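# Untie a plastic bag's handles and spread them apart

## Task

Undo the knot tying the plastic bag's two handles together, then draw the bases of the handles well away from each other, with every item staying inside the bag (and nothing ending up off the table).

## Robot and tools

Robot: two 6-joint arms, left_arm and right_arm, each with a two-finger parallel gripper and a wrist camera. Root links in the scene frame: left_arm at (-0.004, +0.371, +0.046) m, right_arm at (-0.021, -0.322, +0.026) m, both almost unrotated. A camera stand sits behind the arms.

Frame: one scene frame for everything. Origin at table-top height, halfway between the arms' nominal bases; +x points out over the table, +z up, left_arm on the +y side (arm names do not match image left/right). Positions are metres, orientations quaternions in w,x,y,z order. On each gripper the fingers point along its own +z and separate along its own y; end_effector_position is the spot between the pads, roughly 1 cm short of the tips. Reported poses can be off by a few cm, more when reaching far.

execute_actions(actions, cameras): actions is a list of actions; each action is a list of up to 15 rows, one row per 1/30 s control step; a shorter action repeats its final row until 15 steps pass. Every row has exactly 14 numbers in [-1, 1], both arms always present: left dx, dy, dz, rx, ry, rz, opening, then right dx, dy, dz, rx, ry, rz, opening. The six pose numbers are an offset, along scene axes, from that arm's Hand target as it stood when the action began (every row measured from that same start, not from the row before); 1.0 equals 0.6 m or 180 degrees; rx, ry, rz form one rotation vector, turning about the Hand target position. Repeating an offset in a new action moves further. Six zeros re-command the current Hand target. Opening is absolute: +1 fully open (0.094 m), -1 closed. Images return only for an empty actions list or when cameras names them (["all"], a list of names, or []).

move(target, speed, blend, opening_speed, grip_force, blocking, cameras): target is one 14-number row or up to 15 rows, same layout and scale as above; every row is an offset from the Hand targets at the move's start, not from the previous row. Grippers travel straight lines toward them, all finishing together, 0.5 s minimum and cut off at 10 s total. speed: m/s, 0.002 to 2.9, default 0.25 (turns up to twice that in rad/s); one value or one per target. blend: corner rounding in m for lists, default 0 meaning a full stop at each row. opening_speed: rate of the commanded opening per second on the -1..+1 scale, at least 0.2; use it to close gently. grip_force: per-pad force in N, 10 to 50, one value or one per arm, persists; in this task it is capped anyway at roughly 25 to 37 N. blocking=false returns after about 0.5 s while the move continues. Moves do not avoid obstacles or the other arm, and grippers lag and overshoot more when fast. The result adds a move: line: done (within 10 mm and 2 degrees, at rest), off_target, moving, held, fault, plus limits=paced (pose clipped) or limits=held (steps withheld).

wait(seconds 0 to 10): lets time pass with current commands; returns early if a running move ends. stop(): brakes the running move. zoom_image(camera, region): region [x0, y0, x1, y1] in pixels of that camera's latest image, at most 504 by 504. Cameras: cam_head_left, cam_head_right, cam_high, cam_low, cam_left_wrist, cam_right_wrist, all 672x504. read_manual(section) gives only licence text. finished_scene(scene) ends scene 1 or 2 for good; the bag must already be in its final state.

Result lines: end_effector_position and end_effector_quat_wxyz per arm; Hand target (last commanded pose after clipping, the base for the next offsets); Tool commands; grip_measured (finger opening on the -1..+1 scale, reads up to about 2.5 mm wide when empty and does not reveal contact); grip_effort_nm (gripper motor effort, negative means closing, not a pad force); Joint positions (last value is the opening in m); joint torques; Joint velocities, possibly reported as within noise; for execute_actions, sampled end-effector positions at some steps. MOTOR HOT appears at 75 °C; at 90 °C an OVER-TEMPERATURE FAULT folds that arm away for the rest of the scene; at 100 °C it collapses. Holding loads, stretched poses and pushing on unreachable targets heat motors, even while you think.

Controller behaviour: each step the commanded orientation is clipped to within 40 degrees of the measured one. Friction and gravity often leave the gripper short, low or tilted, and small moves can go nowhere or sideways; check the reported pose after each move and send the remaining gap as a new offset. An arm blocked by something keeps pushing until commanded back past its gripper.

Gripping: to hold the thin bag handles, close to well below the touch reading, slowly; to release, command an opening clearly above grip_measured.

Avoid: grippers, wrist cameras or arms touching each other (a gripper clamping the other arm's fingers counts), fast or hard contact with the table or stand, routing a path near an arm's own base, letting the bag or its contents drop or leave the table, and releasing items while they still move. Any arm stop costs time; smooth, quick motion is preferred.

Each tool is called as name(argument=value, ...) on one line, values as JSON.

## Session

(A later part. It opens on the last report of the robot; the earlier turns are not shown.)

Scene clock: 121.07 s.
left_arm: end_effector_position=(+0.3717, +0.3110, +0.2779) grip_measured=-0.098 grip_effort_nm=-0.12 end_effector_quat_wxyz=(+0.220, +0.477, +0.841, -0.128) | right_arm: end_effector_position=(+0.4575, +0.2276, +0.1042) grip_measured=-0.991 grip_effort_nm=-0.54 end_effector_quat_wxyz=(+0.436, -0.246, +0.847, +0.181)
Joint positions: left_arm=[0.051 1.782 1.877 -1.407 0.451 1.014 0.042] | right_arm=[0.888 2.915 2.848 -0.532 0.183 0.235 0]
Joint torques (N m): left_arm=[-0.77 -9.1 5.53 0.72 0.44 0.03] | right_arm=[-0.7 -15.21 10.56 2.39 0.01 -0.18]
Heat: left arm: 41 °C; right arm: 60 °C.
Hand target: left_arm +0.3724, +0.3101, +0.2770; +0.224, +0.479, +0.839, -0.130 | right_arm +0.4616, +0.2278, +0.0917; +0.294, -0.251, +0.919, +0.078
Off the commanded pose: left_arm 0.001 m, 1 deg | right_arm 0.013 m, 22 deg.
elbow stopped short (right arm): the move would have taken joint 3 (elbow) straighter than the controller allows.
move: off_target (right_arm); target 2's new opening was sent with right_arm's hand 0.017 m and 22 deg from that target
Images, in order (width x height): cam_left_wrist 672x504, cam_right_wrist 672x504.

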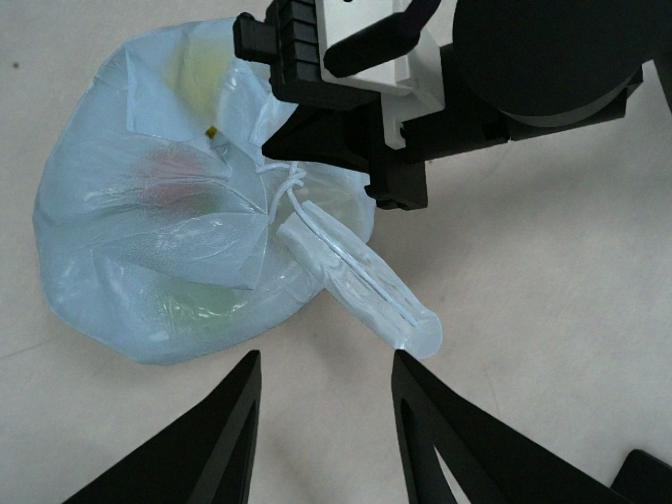

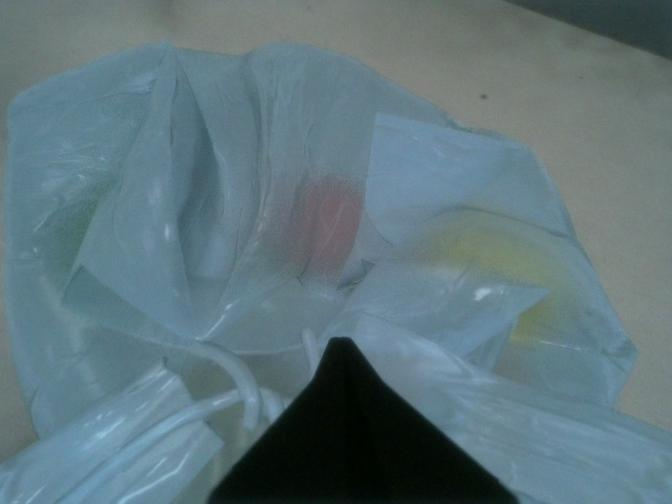

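move(target=[0,0,0,0,0,0,-0.1,-0.06,-0.045,0.14,0,0,0,-0.4], speed=0.2, cameras=["cam_left_wrist","cam_right_wrist","cam_low"])

zoom_image(camera="cam_right_wrist", region=[200, 220, 400, 370])

zoom_image(camera="cam_left_wrist", region=[240, 80, 390, 230])

zoom_image(camera="cam_low", region=[370, 150, 500, 250])

Scene clock: 126.10 s.
left_arm: end_effector_position=(+0.3717, +0.3110, +0.2779) grip_measured=-0.098 grip_effort_nm=-0.12 end_effector_quat_wxyz=(+0.220, +0.477, +0.841, -0.128) | right_arm: end_effector_position=(+0.4287, +0.2013, +0.1458) grip_measured=-0.402 grip_effort_nm=0.10 end_effector_quat_wxyz=(+0.387, -0.262, +0.872, +0.146)
Joint positions: left_arm=[0.051 1.782 1.877 -1.407 0.451 1.014 0.042] | right_arm=[0.9 2.782 2.852 -0.804 0.192 0.239 0.028]
Joint torques (N m): left_arm=[-0.79 -9.09 5.55 0.72 0.44 0.02] | right_arm=[0.51 -21.53 9.72 1.99 0.31 0.08]
Heat: left arm: 41 °C; right arm: 62 °C.
Hand target: left_arm +0.3724, +0.3101, +0.2770; +0.224, +0.479, +0.839, -0.130 | right_arm +0.4256, +0.2008, +0.1757; +0.294, -0.251, +0.919, +0.078
Off the commanded pose: left_arm 0.001 m, 1 deg | right_arm 0.030 m, 14 deg.
elbow stopped short (right arm): the move would have taken joint 3 (elbow) straighter than the controller allows.
move: off_target (right_arm)
Images, in order (width x height): cam_low 672x504, cam_left_wrist 672x504, cam_right_wrist 672x504.

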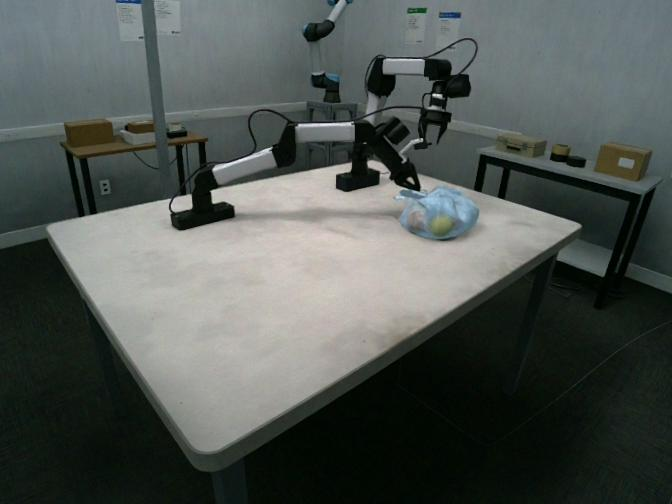

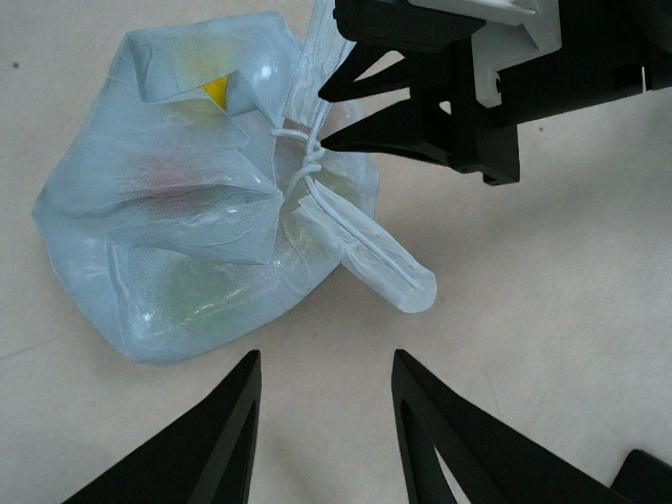

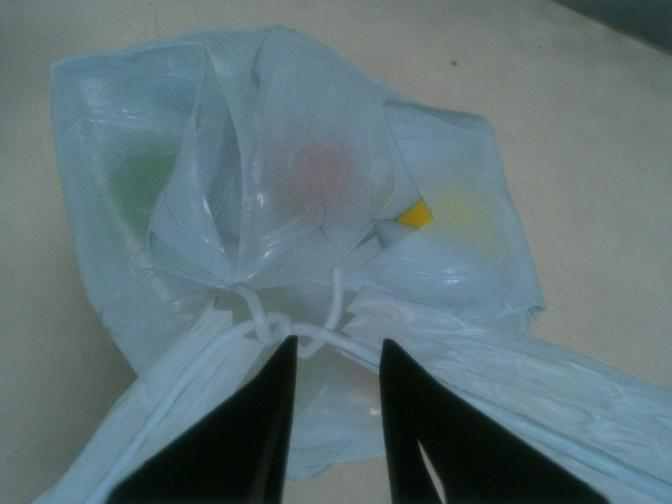

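Scaled by 2.520 from the camera's 672x504 image, which has a finer 960x720 frame.

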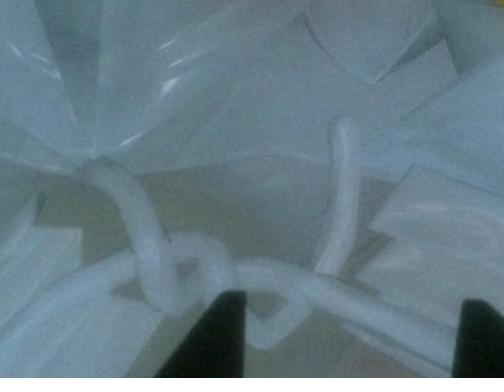

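Scaled by 3.360 from the camera's 672x504 image, which has a finer 960x720 frame.

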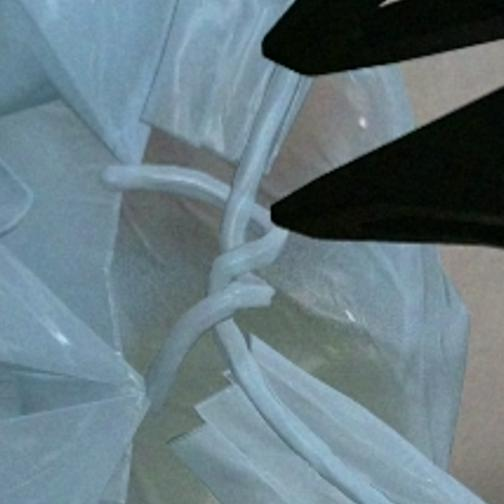

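Scaled by 3.877 from the camera's 672x504 image, which has a finer 960x720 frame.

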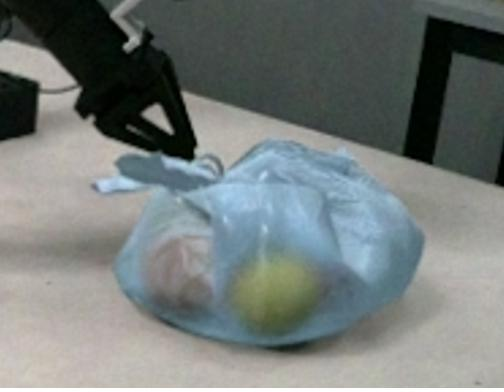

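move(target=[[0,0,0,0,0,0,-0.1,-0.12,-0.22,0.14,0,0,0,-0.4],[0.096,-0.108,-0.095,0.144,0.083,0,-0.3,-0.12,-0.22,0.14,0,0,0,-0.4]], speed=0.25, cameras=["cam_left_wrist","cam_right_wrist"])

zoom_image(camera="cam_left_wrist", region=[220, 150, 470, 350])

zoom_image(camera="cam_right_wrist", region=[200, 120, 400, 270])

Scene clock: 151.13 s.
left_arm: end_effector_position=(+0.4275, +0.2446, +0.2201) grip_measured=-0.298 grip_effort_nm=-0.12 end_effector_quat_wxyz=(+0.074, +0.498, +0.864, +0.014) | right_arm: end_effector_position=(+0.3571, +0.0762, +0.2518) grip_measured=-0.402 grip_effort_nm=0.10 end_effector_quat_wxyz=(+0.294, -0.259, +0.917, +0.078)
Joint positions: left_arm=[-0.273 2.213 2.354 -1.562 0.008 0.764 0.033] | right_arm=[0.862 2.241 2.446 -1.184 0.192 0.262 0.028]
Joint torques (N m): left_arm=[-0.87 -11.32 7.8 0.37 0 -0.11] | right_arm=[-0.32 -16.5 6.49 1.63 0.22 0.09]
Heat: left arm: 41 °C; right arm: 72 °C.
Hand target: left_arm +0.4300, +0.2453, +0.2201; +0.001, +0.496, +0.868, +0.000 | right_arm +0.3536, +0.0688, +0.2596; +0.294, -0.252, +0.919, +0.078
Off the commanded pose: left_arm 0.003 m, 9 deg | right_arm 0.011 m, 1 deg.
joint sent to its limit (left arm) — joint 4 (wrist pitch), lower limit. The joint targets are off in orientation, not in position.
move: off_target (left_arm, right_arm); target 2's new opening was sent with left_arm's hand 0.003 m and 9 deg from that target
Images, in order (width x height): cam_left_wrist 672x504, cam_right_wrist 672x504.

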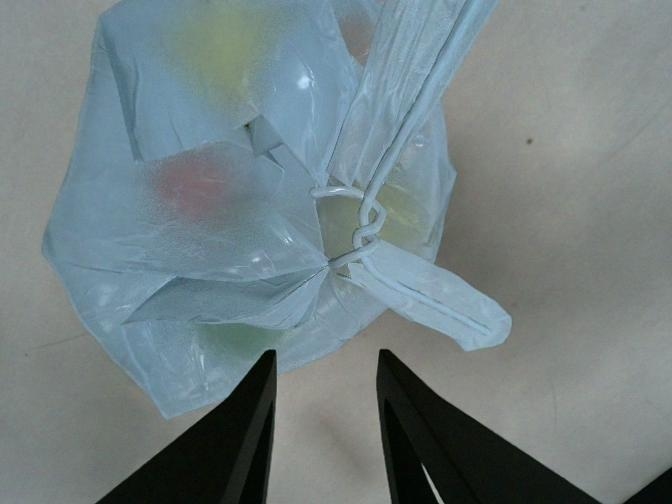

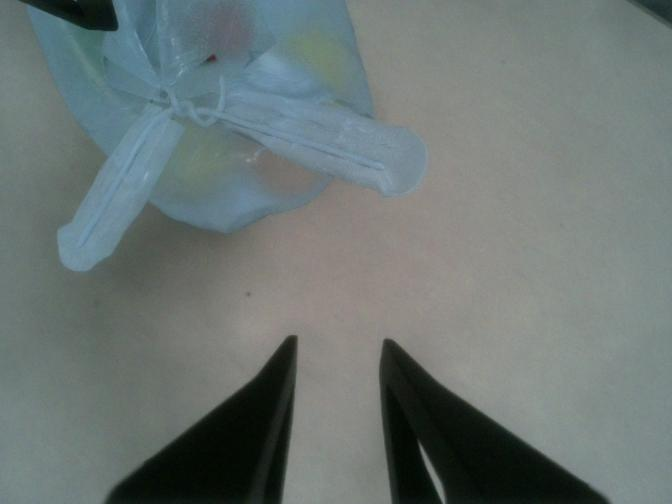

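Scaled by 2.016 from the camera's 672x504 image, which has a finer 960x720 frame.

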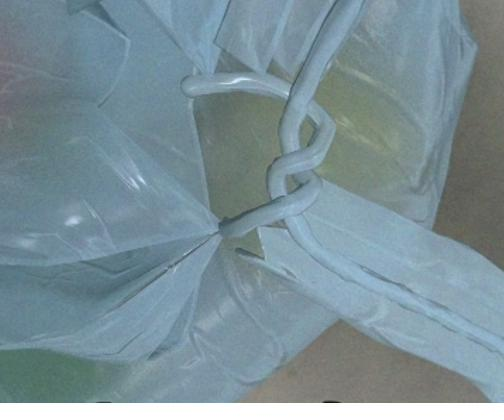

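Scaled by 2.520 from the camera's 672x504 image, which has a finer 960x720 frame.

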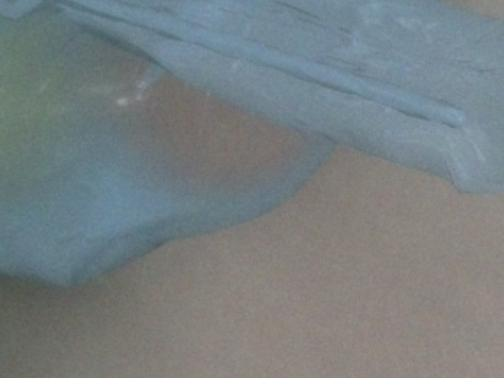

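move(target=[[0,0,0,0,0,-0.333,-0.3,-0.12,-0.4,0,0,0,0,-0.4],[0.0,0,-0.09,0,0,-0.333,-0.3,-0.14,-0.45,0,0,0,0,-0.4]], speed=0.25, cameras=["cam_left_wrist","cam_head_right"])

zoom_image(camera="cam_left_wrist", region=[220, 200, 470, 400])

Scene clock: 165.47 s.
left_arm: end_effector_position=(+0.4318, +0.2447, +0.1676) grip_measured=-0.298 grip_effort_nm=-0.11 end_effector_quat_wxyz=(+0.014, +0.861, +0.508, +0.007) | right_arm: end_effector_position=(+0.2764, -0.1992, +0.2646) grip_measured=-0.402 grip_effort_nm=0.10 end_effector_quat_wxyz=(+0.304, -0.246, +0.917, +0.075)
Joint positions: left_arm=[-0.27 2.334 2.354 -1.562 0.009 1.798 0.033] | right_arm=[0.327 1.242 1.301 -0.999 -0.1 -0.155 0.028]
Joint torques (N m): left_arm=[-1.13 -13.11 6.01 0.07 0.04 0.02] | right_arm=[-0.58 -5.56 6.78 1.69 -0.12 -0.17]
Heat: left arm: 42 °C; right arm: 74 °C. Fold the right arm in close to its base, or ease its load, before you think long.
Hand target: left_arm +0.4301, +0.2453, +0.1660; +0.001, +0.864, +0.504, -0.001 | right_arm +0.2696, -0.2012, +0.2596; +0.294, -0.252, +0.919, +0.078
Off the commanded pose: left_arm 0.002 m, 2 deg | right_arm 0.009 m, 1 deg.
MOTOR HOT: joint 2 (shoulder) of the right arm reports 74 °C; the controller's stop level is 90 °C. To cool a motor, set the load down, stop pushing, or move to a pose that needs little force.
joint sent to its limit (left arm) — joint 4 (wrist pitch), lower limit. The joint targets still meet the commanded pose.
move: done
Images, in order (width x height): cam_head_right 672x504, cam_left_wrist 672x504.

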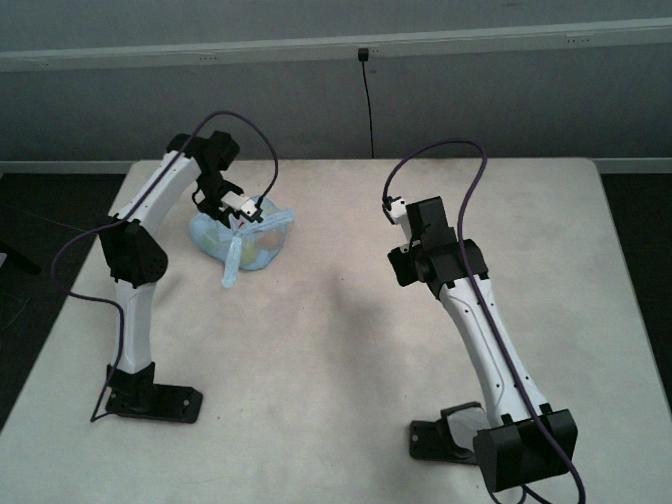

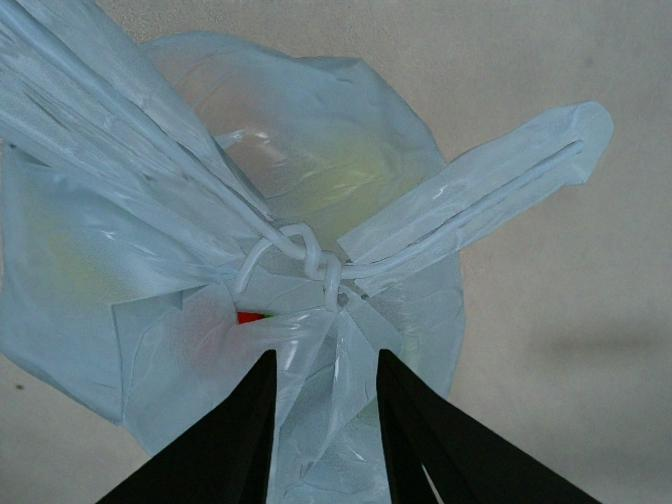

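Scaled by 2.016 from the camera's 672x504 image, which has a finer 960x720 frame.

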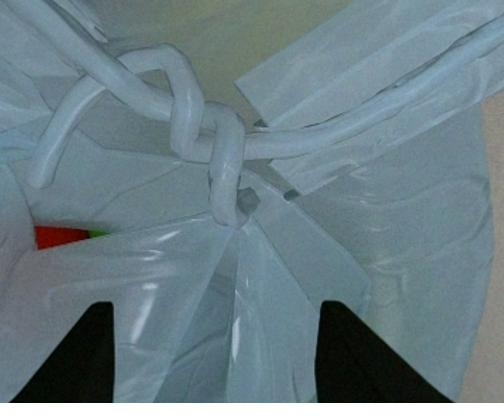

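move(target=[[-0.005,-0.007,-0.077,0,0,0,-0.4,-0.05,-0.15,0,0,0,0,-0.4],[-0.005,-0.007,-0.077,0,0,0,-1,-0.05,-0.15,0,0,0,0,-0.4]], speed=0.12, cameras=["cam_left_wrist"])

zoom_image(camera="cam_left_wrist", region=[220, 220, 470, 420])

Scene clock: 174.40 s.
left_arm: end_effector_position=(+0.4263, +0.2429, +0.1119) grip_measured=-0.890 grip_effort_nm=-0.59 end_effector_quat_wxyz=(-0.006, +0.863, +0.505, -0.011) | right_arm: end_effector_position=(+0.2453, -0.2924, +0.2629) grip_measured=-0.402 grip_effort_nm=0.10 end_effector_quat_wxyz=(+0.300, -0.248, +0.918, +0.071)
Joint positions: left_arm=[-0.278 2.334 2.131 -1.391 0.009 1.798 0.005] | right_arm=[-0.118 1.117 1.242 -1.158 -0.341 -0.542 0.028]
Joint torques (N m): left_arm=[-1.48 -15.69 5.3 0.14 0.04 -0.08] | right_arm=[-0.58 -3.7 6.95 1.5 -0.29 -0.15]
Heat: left arm: 42 °C; right arm: 69 °C.
Hand target: left_arm +0.4271, +0.2411, +0.1198; +0.001, +0.864, +0.504, -0.001 | right_arm +0.2396, -0.2912, +0.2597; +0.294, -0.251, +0.919, +0.078
Off the commanded pose: left_arm 0.008 m, 1 deg | right_arm 0.007 m, 1 deg.
MOTOR HOT: cleared for the motors of the right arm.
move: done
Images, in order (width x height): cam_left_wrist 672x504.

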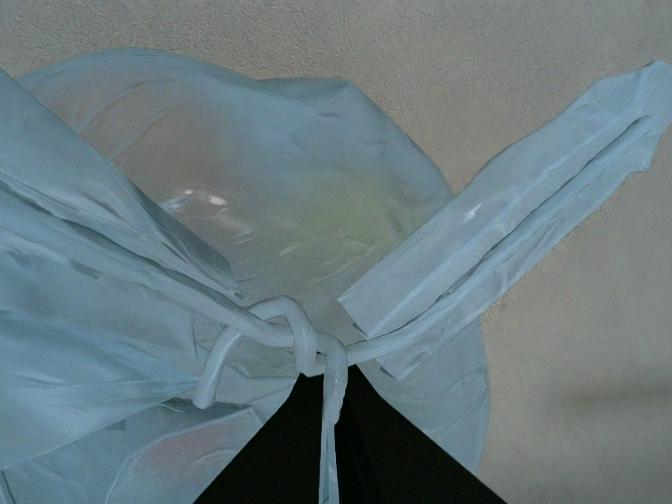

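Scaled by 2.016 from the camera's 672x504 image, which has a finer 960x720 frame.

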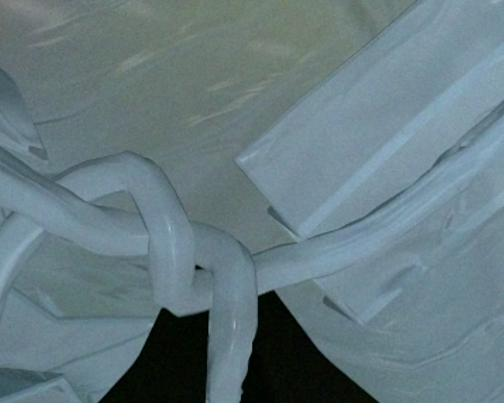

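move(target=[0,0.05,0.12,0,0,0,-1,0,0,0,0,0,0,-0.4], speed=0.08, cameras=["cam_left_wrist","cam_head_right","cam_high","cam_low"])

zoom_image(camera="cam_left_wrist", region=[150, 200, 470, 440])

zoom_image(camera="cam_low", region=[370, 120, 500, 250])

Scene clock: 180.33 s.
left_arm: end_effector_position=(+0.4274, +0.2678, +0.1735) grip_measured=-0.890 grip_effort_nm=-0.59 end_effector_quat_wxyz=(+0.011, +0.863, +0.506, +0.005) | right_arm: end_effector_position=(+0.2453, -0.2924, +0.2629) grip_measured=-0.402 grip_effort_nm=0.10 end_effector_quat_wxyz=(+0.300, -0.248, +0.918, +0.071)
Joint positions: left_arm=[-0.223 2.287 2.296 -1.558 0.008 1.851 0.005] | right_arm=[-0.118 1.117 1.242 -1.158 -0.341 -0.542 0.028]
Joint torques (N m): left_arm=[-0.47 -16.13 7.05 0.01 0.04 0.04] | right_arm=[-0.59 -3.73 6.93 1.49 -0.29 -0.17]
Heat: left arm: 44 °C; right arm: 66 °C.
Hand target: left_arm +0.4271, +0.2711, +0.1919; +0.001, +0.864, +0.504, +0.000 | right_arm +0.2396, -0.2912, +0.2597; +0.294, -0.251, +0.919, +0.078
Off the commanded pose: left_arm 0.019 m, 1 deg | right_arm 0.007 m, 1 deg.
joint sent to its limit (left arm) — joint 4 (wrist pitch), lower limit. The joint targets are off in orientation, not in position.
move: off_target (left_arm)
Images, in order (width x height): cam_head_right 672x504, cam_high 672x504, cam_low 672x504, cam_left_wrist 672x504.

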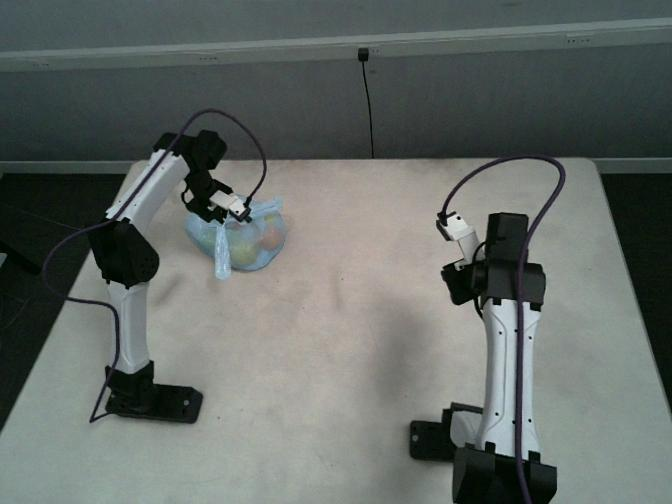

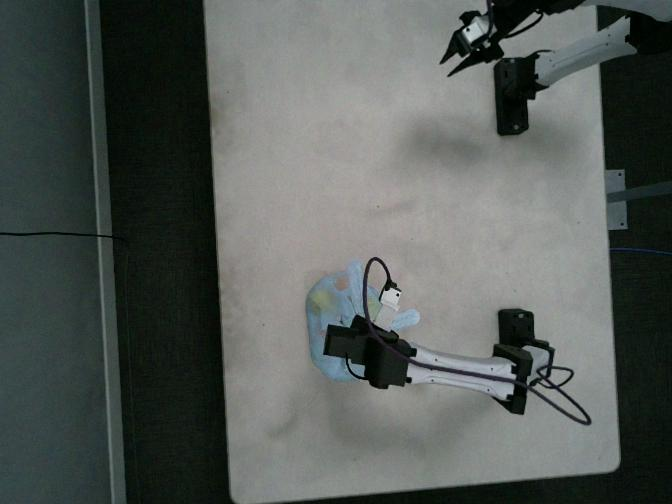

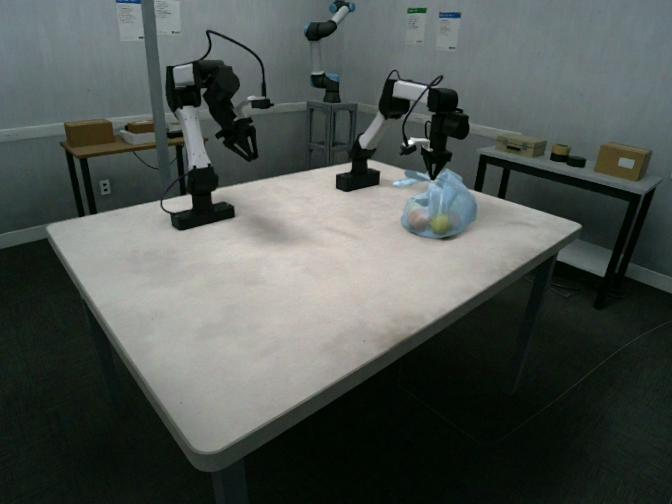

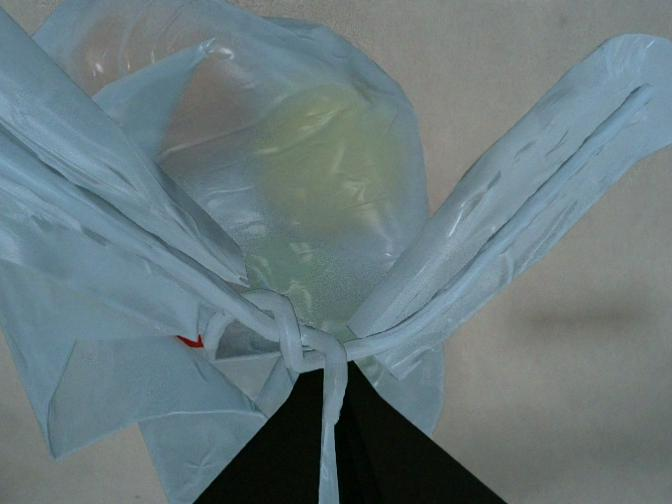

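Scaled by 1.575 from the camera's 672x504 image, which has a finer 960x720 frame.

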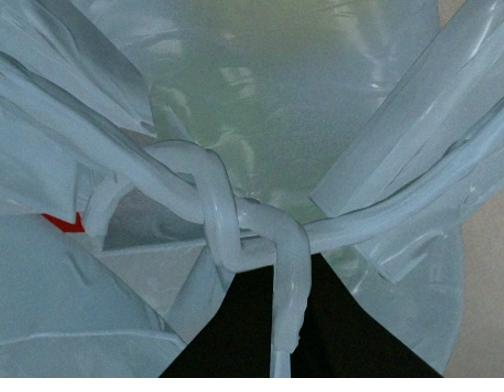

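Scaled by 3.877 from the camera's 672x504 image, which has a finer 960x720 frame.

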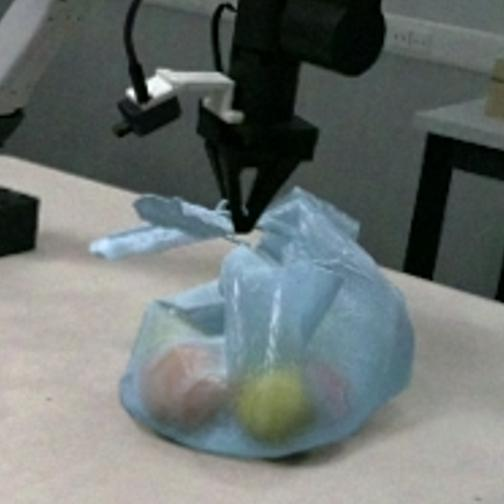

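move(target=[0,0.03,0.06,-0.25,0,0,-1,0.1,0.5,0.1,0,0,0,-0.4], speed=0.12, cameras=["cam_left_wrist","cam_right_wrist","cam_head_right","cam_high","cam_low"])

zoom_image(camera="cam_left_wrist", region=[150, 200, 470, 440])

zoom_image(camera="cam_low", region=[370, 120, 500, 250])

Scene clock: 201.17 s.
left_arm: end_effector_position=(+0.4304, +0.2880, +0.2112) grip_measured=-0.890 grip_effort_nm=-0.59 end_effector_quat_wxyz=(+0.314, +0.779, +0.510, -0.188) | right_arm: end_effector_position=(+0.2984, +0.0082, +0.3199) grip_measured=-0.402 grip_effort_nm=0.10 end_effector_quat_wxyz=(+0.295, -0.257, +0.916, +0.084)
Joint positions: left_arm=[0.091 2.251 2.2 -1.559 0.749 2.081 0.005] | right_arm=[0.862 1.901 2.214 -1.285 0.186 0.267 0.028]
Joint torques (N m): left_arm=[-0.35 -16.58 5.2 0.02 0.61 0] | right_arm=[0.32 -8.54 9.78 1.63 0.32 0.1]
Heat: left arm: 48 °C; right arm: 58 °C.
Hand target: left_arm +0.4270, +0.2891, +0.2279; +0.332, +0.797, +0.466, -0.193 | right_arm +0.2994, +0.0089, +0.3196; +0.294, -0.252, +0.919, +0.078
Off the commanded pose: left_arm 0.017 m, 6 deg | right_arm 0.001 m, 1 deg.
joint sent to its limit (left arm) — joint 6 (wrist roll), upper limit. The joint targets are off in orientation, not in position.
move: off_target (left_arm)
Images, in order (width x height): cam_head_right 672x504, cam_high 672x504, cam_low 672x504, cam_left_wrist 672x504, cam_right_wrist 672x504.

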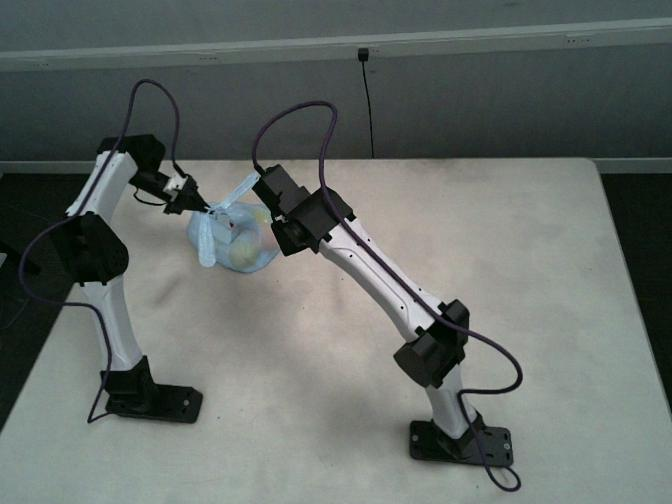

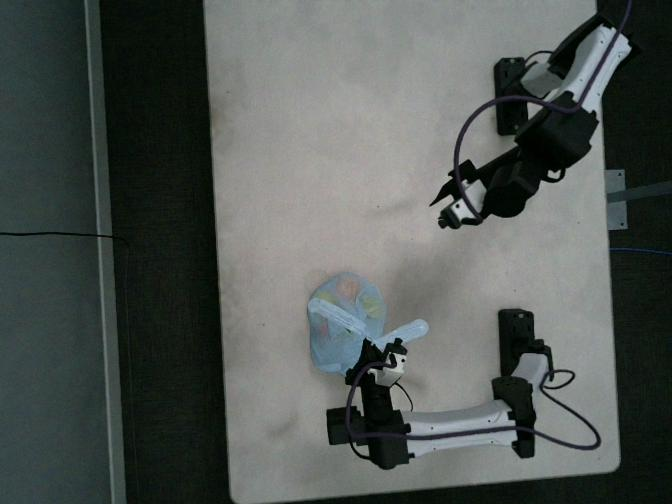

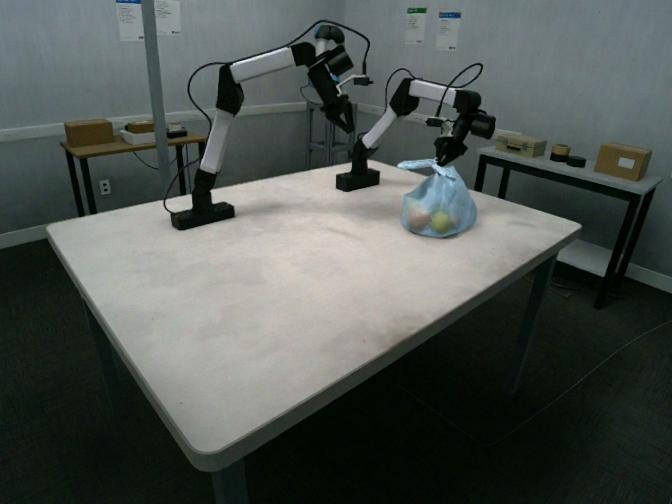

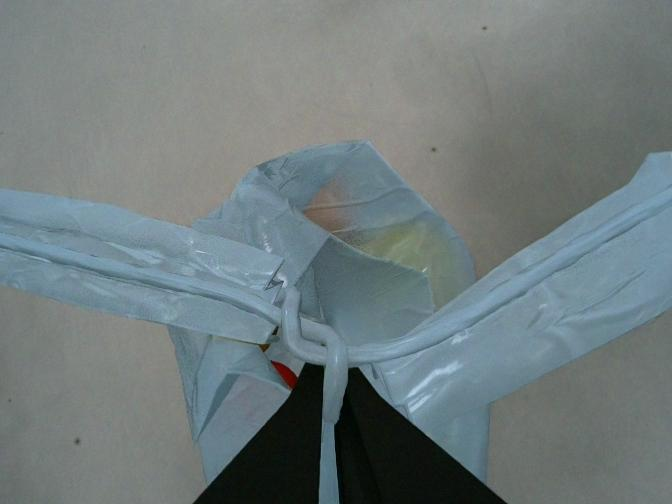

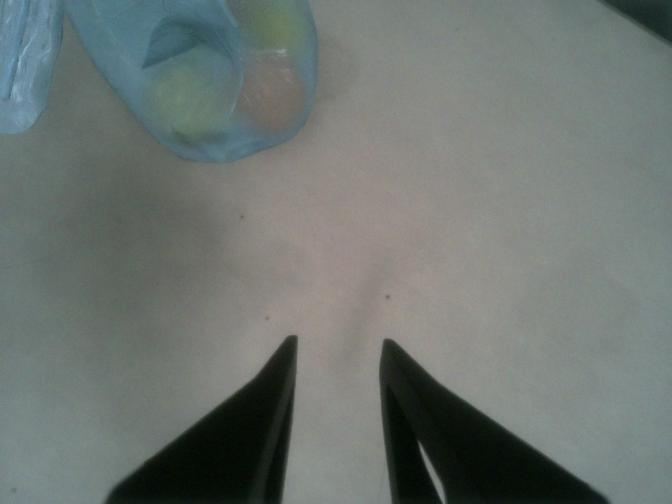

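Scaled by 1.575 from the camera's 672x504 image, which has a finer 960x720 frame.

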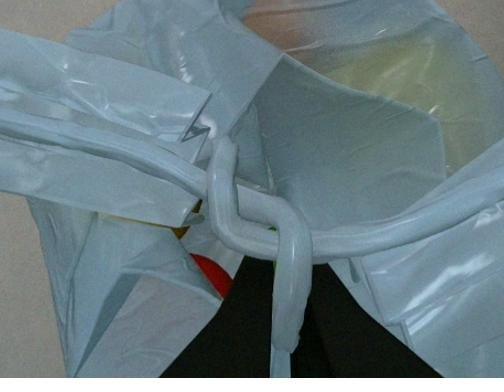

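Scaled by 3.877 from the camera's 672x504 image, which has a finer 960x720 frame.

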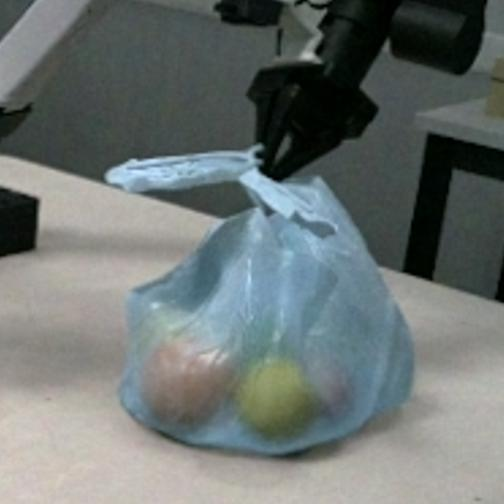

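move(target=[[0,0.04,0.0,-0.17,0,0.1,-1,0,0.1,0,0,0,0,-0.4],[0,0.04,0.0,-0.17,0,0.1,-1,0.08,0.28,-0.03,0,0,0,-0.4]], speed=0.15, cameras=["cam_left_wrist","cam_right_wrist","cam_head_right","cam_high"])

zoom_image(camera="cam_left_wrist", region=[150, 200, 470, 440])

zoom_image(camera="cam_right_wrist", region=[150, 150, 470, 390])

Scene clock: 218.60 s.
left_arm: end_effector_position=(+0.4298, +0.3120, +0.2129) grip_measured=-0.890 grip_effort_nm=-0.59 end_effector_quat_wxyz=(+0.544, +0.599, +0.523, -0.266) | right_arm: end_effector_position=(+0.3455, +0.1706, +0.3009) grip_measured=-0.402 grip_effort_nm=0.09 end_effector_quat_wxyz=(+0.400, -0.249, +0.866, +0.167)
Joint positions: left_arm=[0.267 2.112 1.66 -1.107 1.302 1.956 0.005] | right_arm=[0.992 2.453 2.848 -1.096 0.252 0.323 0.028]
Joint torques (N m): left_arm=[-0.38 -15.28 5.15 0.2 0.8 -0.13] | right_arm=[0.42 -13.07 9.05 2.44 0.32 -0.18]
Heat: left arm: 51 °C; right arm: 57 °C.
Hand target: left_arm +0.4271, +0.3130, +0.2280; +0.555, +0.600, +0.516, -0.255 | right_arm +0.3475, +0.1768, +0.3015; +0.294, -0.251, +0.919, +0.078
Off the commanded pose: left_arm 0.015 m, 2 deg | right_arm 0.007 m, 17 deg.
elbow stopped short (right arm): the move would have taken joint 3 (elbow) straighter than the controller allows.
move: off_target (left_arm, right_arm)
Images, in order (width x height): cam_head_right 672x504, cam_high 672x504, cam_left_wrist 672x504, cam_right_wrist 672x504.

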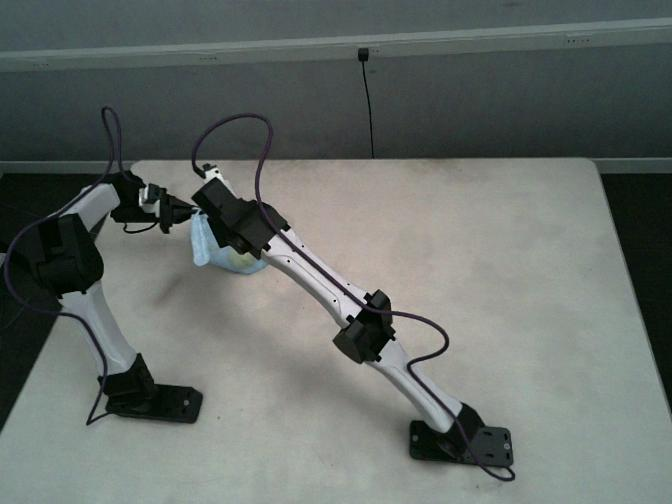

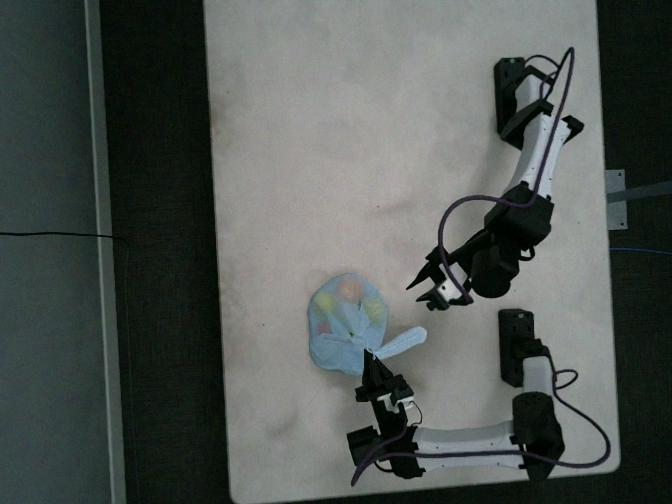

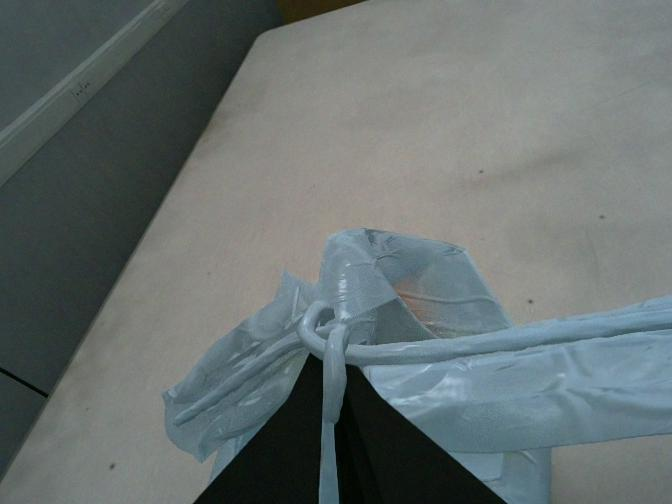

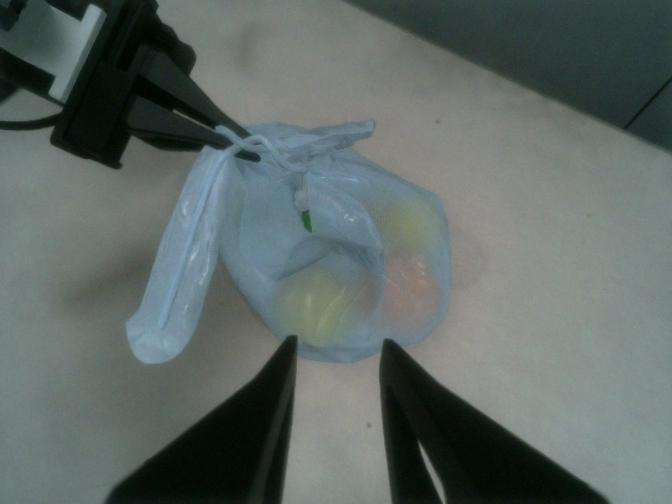

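Scaled by 1.575 from the camera's 672x504 image, which has a finer 960x720 frame.

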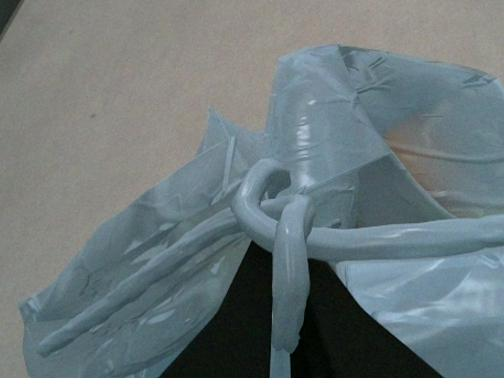

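Scaled by 1.575 from the camera's 672x504 image, which has a finer 960x720 frame.

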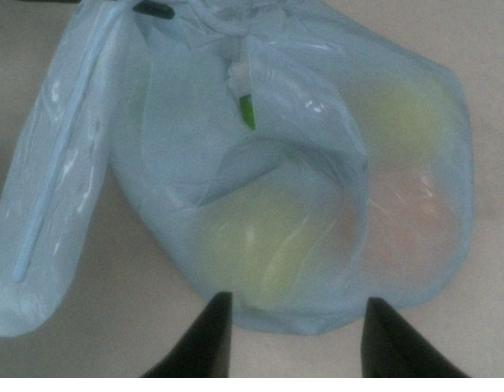

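zoom_image(camera="cam_right_wrist", region=[200, 100, 340, 240])

zoom_image(camera="cam_left_wrist", region=[260, 260, 400, 400])

Scaled by 3.600 from the camera's 672x504 image, which has a finer 960x720 frame.

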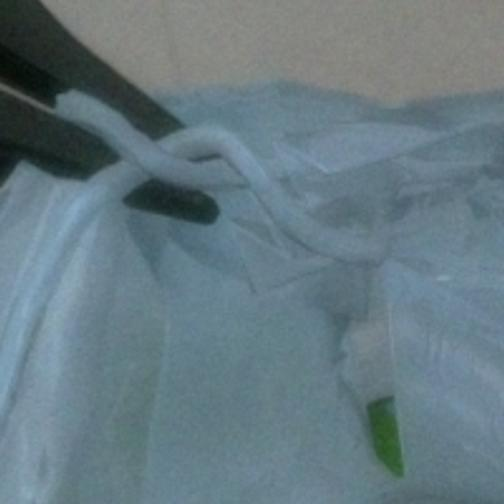

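Scaled by 3.600 from the camera's 672x504 image, which has a finer 960x720 frame.

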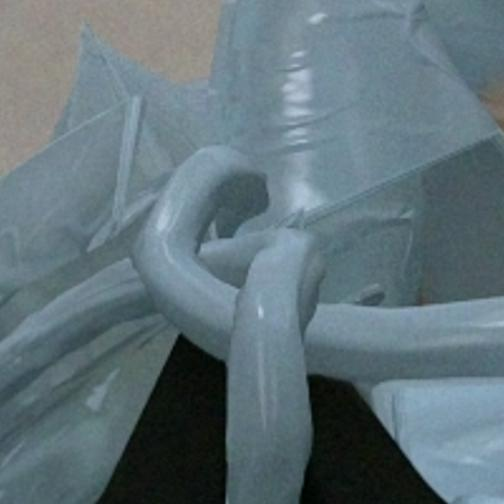

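move(target=[0,0,0,0,0,0,-1,0.107,0.138,-0.098,-0.09,-0.073,0.093,-0.4], speed=0.12, cameras=["cam_left_wrist","cam_right_wrist","cam_high"])

zoom_image(camera="cam_right_wrist", region=[180, 150, 430, 400])

zoom_image(camera="cam_left_wrist", region=[200, 200, 480, 400])

Scene clock: 245.40 s.
left_arm: end_effector_position=(+0.4298, +0.3120, +0.2129) grip_measured=-0.890 grip_effort_nm=-0.59 end_effector_quat_wxyz=(+0.544, +0.599, +0.523, -0.266) | right_arm: end_effector_position=(+0.4110, +0.2541, +0.2461) grip_measured=-0.402 grip_effort_nm=0.09 end_effector_quat_wxyz=(+0.559, -0.415, +0.714, +0.078)
Joint positions: left_arm=[0.267 2.112 1.66 -1.107 1.302 1.956 0.005] | right_arm=[0.992 2.722 2.848 -0.518 0.312 -0.261 0.028]
Joint torques (N m): left_arm=[-0.38 -15.3 5.15 0.2 0.8 -0.13] | right_arm=[0.49 -15.04 10.22 2.73 0.26 -0.13]
Heat: left arm: 50 °C; right arm: 59 °C.
Hand target: left_arm +0.4271, +0.3130, +0.2280; +0.555, +0.600, +0.516, -0.255 | right_arm +0.4116, +0.2597, +0.2427; +0.344, -0.428, +0.835, -0.039
Off the commanded pose: left_arm 0.015 m, 2 deg | right_arm 0.006 m, 31 deg.
elbow stopped short (right arm): the move would have taken joint 3 (elbow) straighter than the controller allows.
move: off_target (left_arm, right_arm)
Images, in order (width x height): cam_high 672x504, cam_left_wrist 672x504, cam_right_wrist 672x504.

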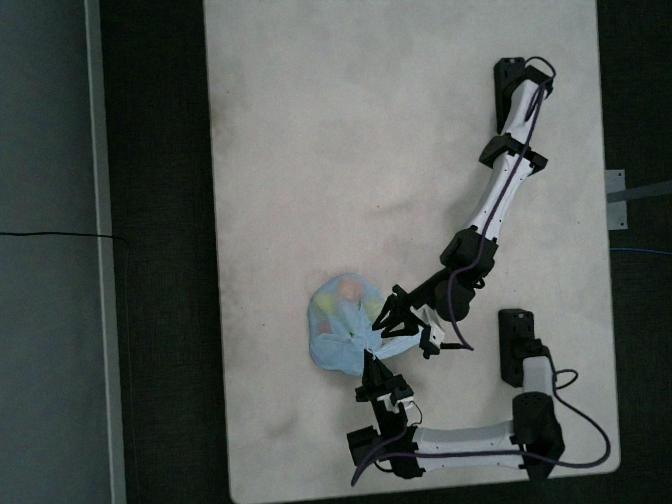

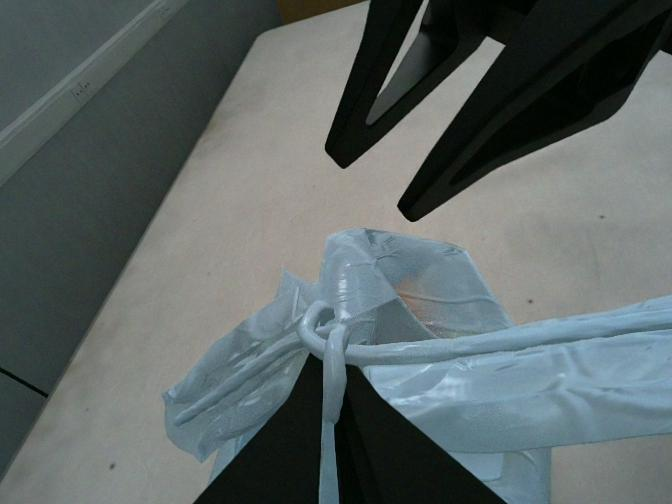

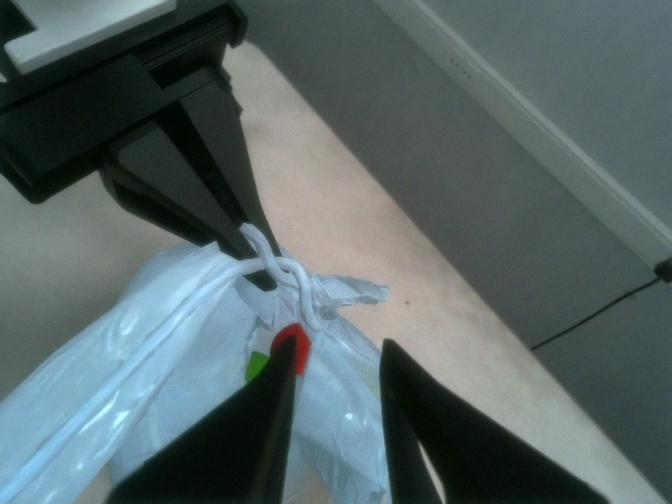

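Scaled by 2.016 from the camera's 672x504 image, which has a finer 960x720 frame.

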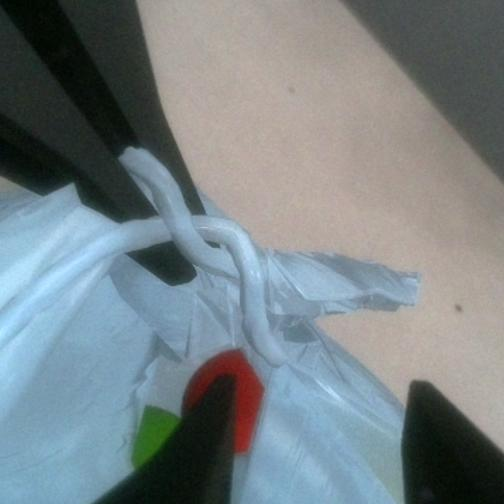

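Scaled by 1.800 from the camera's 672x504 image, which has a finer 960x720 frame.

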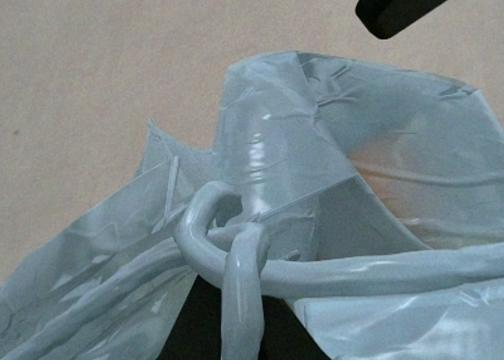

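move(target=[0,0.0,0,-0.042,0.155,0.044,-1,0.035,0.02,-0.035,0,0,0,-0.5], speed=0.12, cameras=["cam_left_wrist","cam_right_wrist"])

zoom_image(camera="cam_right_wrist", region=[180, 150, 430, 400])

Scene clock: 268.00 s.
left_arm: end_effector_position=(+0.4295, +0.3120, +0.2142) grip_measured=-0.890 grip_effort_nm=-0.59 end_effector_quat_wxyz=(+0.458, +0.442, +0.661, -0.397) | right_arm: end_effector_position=(+0.4272, +0.2685, +0.2274) grip_measured=-0.498 grip_effort_nm=-0.10 end_effector_quat_wxyz=(+0.589, -0.411, +0.691, +0.088)
Joint positions: left_arm=[0.267 2.103 1.651 -1.092 1.302 1.418 0.005] | right_arm=[0.979 2.799 2.848 -0.359 0.29 -0.298 0.024]
Joint torques (N m): left_arm=[-0.47 -15.25 5.35 0.24 0.72 -0.04] | right_arm=[-0.65 -15.31 10.45 2.76 -0.02 -0.12]
Heat: left arm: 51 °C; right arm: 62 °C.
Hand target: left_arm +0.4271, +0.3131, +0.2280; +0.469, +0.447, +0.656, -0.387 | right_arm +0.4327, +0.2716, +0.2220; +0.344, -0.428, +0.835, -0.039
Off the commanded pose: left_arm 0.014 m, 2 deg | right_arm 0.008 m, 36 deg.
elbow stopped short (right arm): the move would have taken joint 3 (elbow) straighter than the controller allows.
move: off_target (left_arm, right_arm)
Images, in order (width x height): cam_left_wrist 672x504, cam_right_wrist 672x504.

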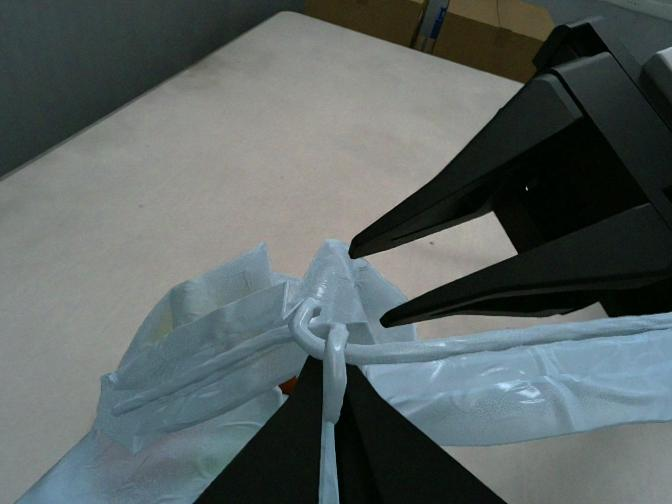

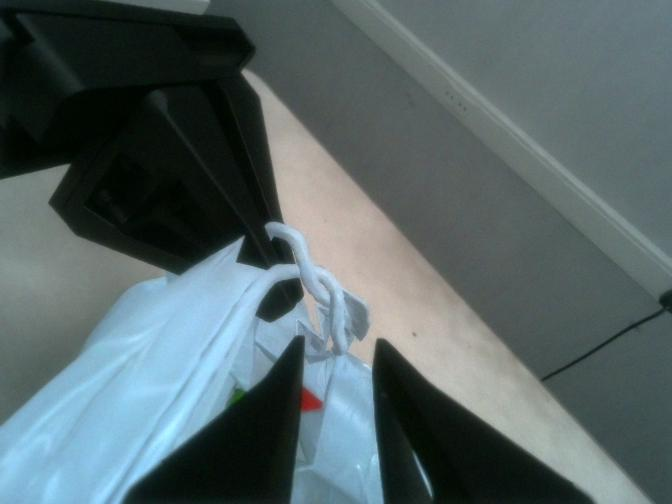

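Scaled by 2.016 from the camera's 672x504 image, which has a finer 960x720 frame.

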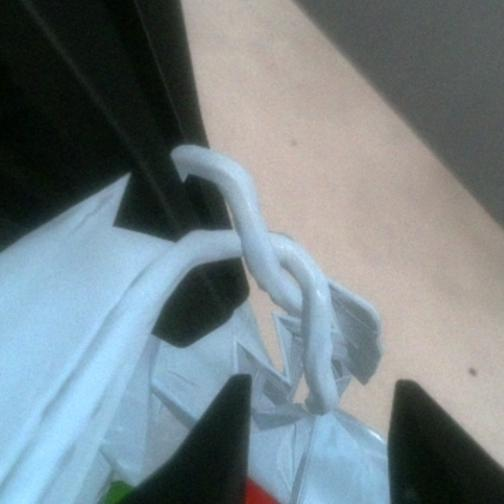

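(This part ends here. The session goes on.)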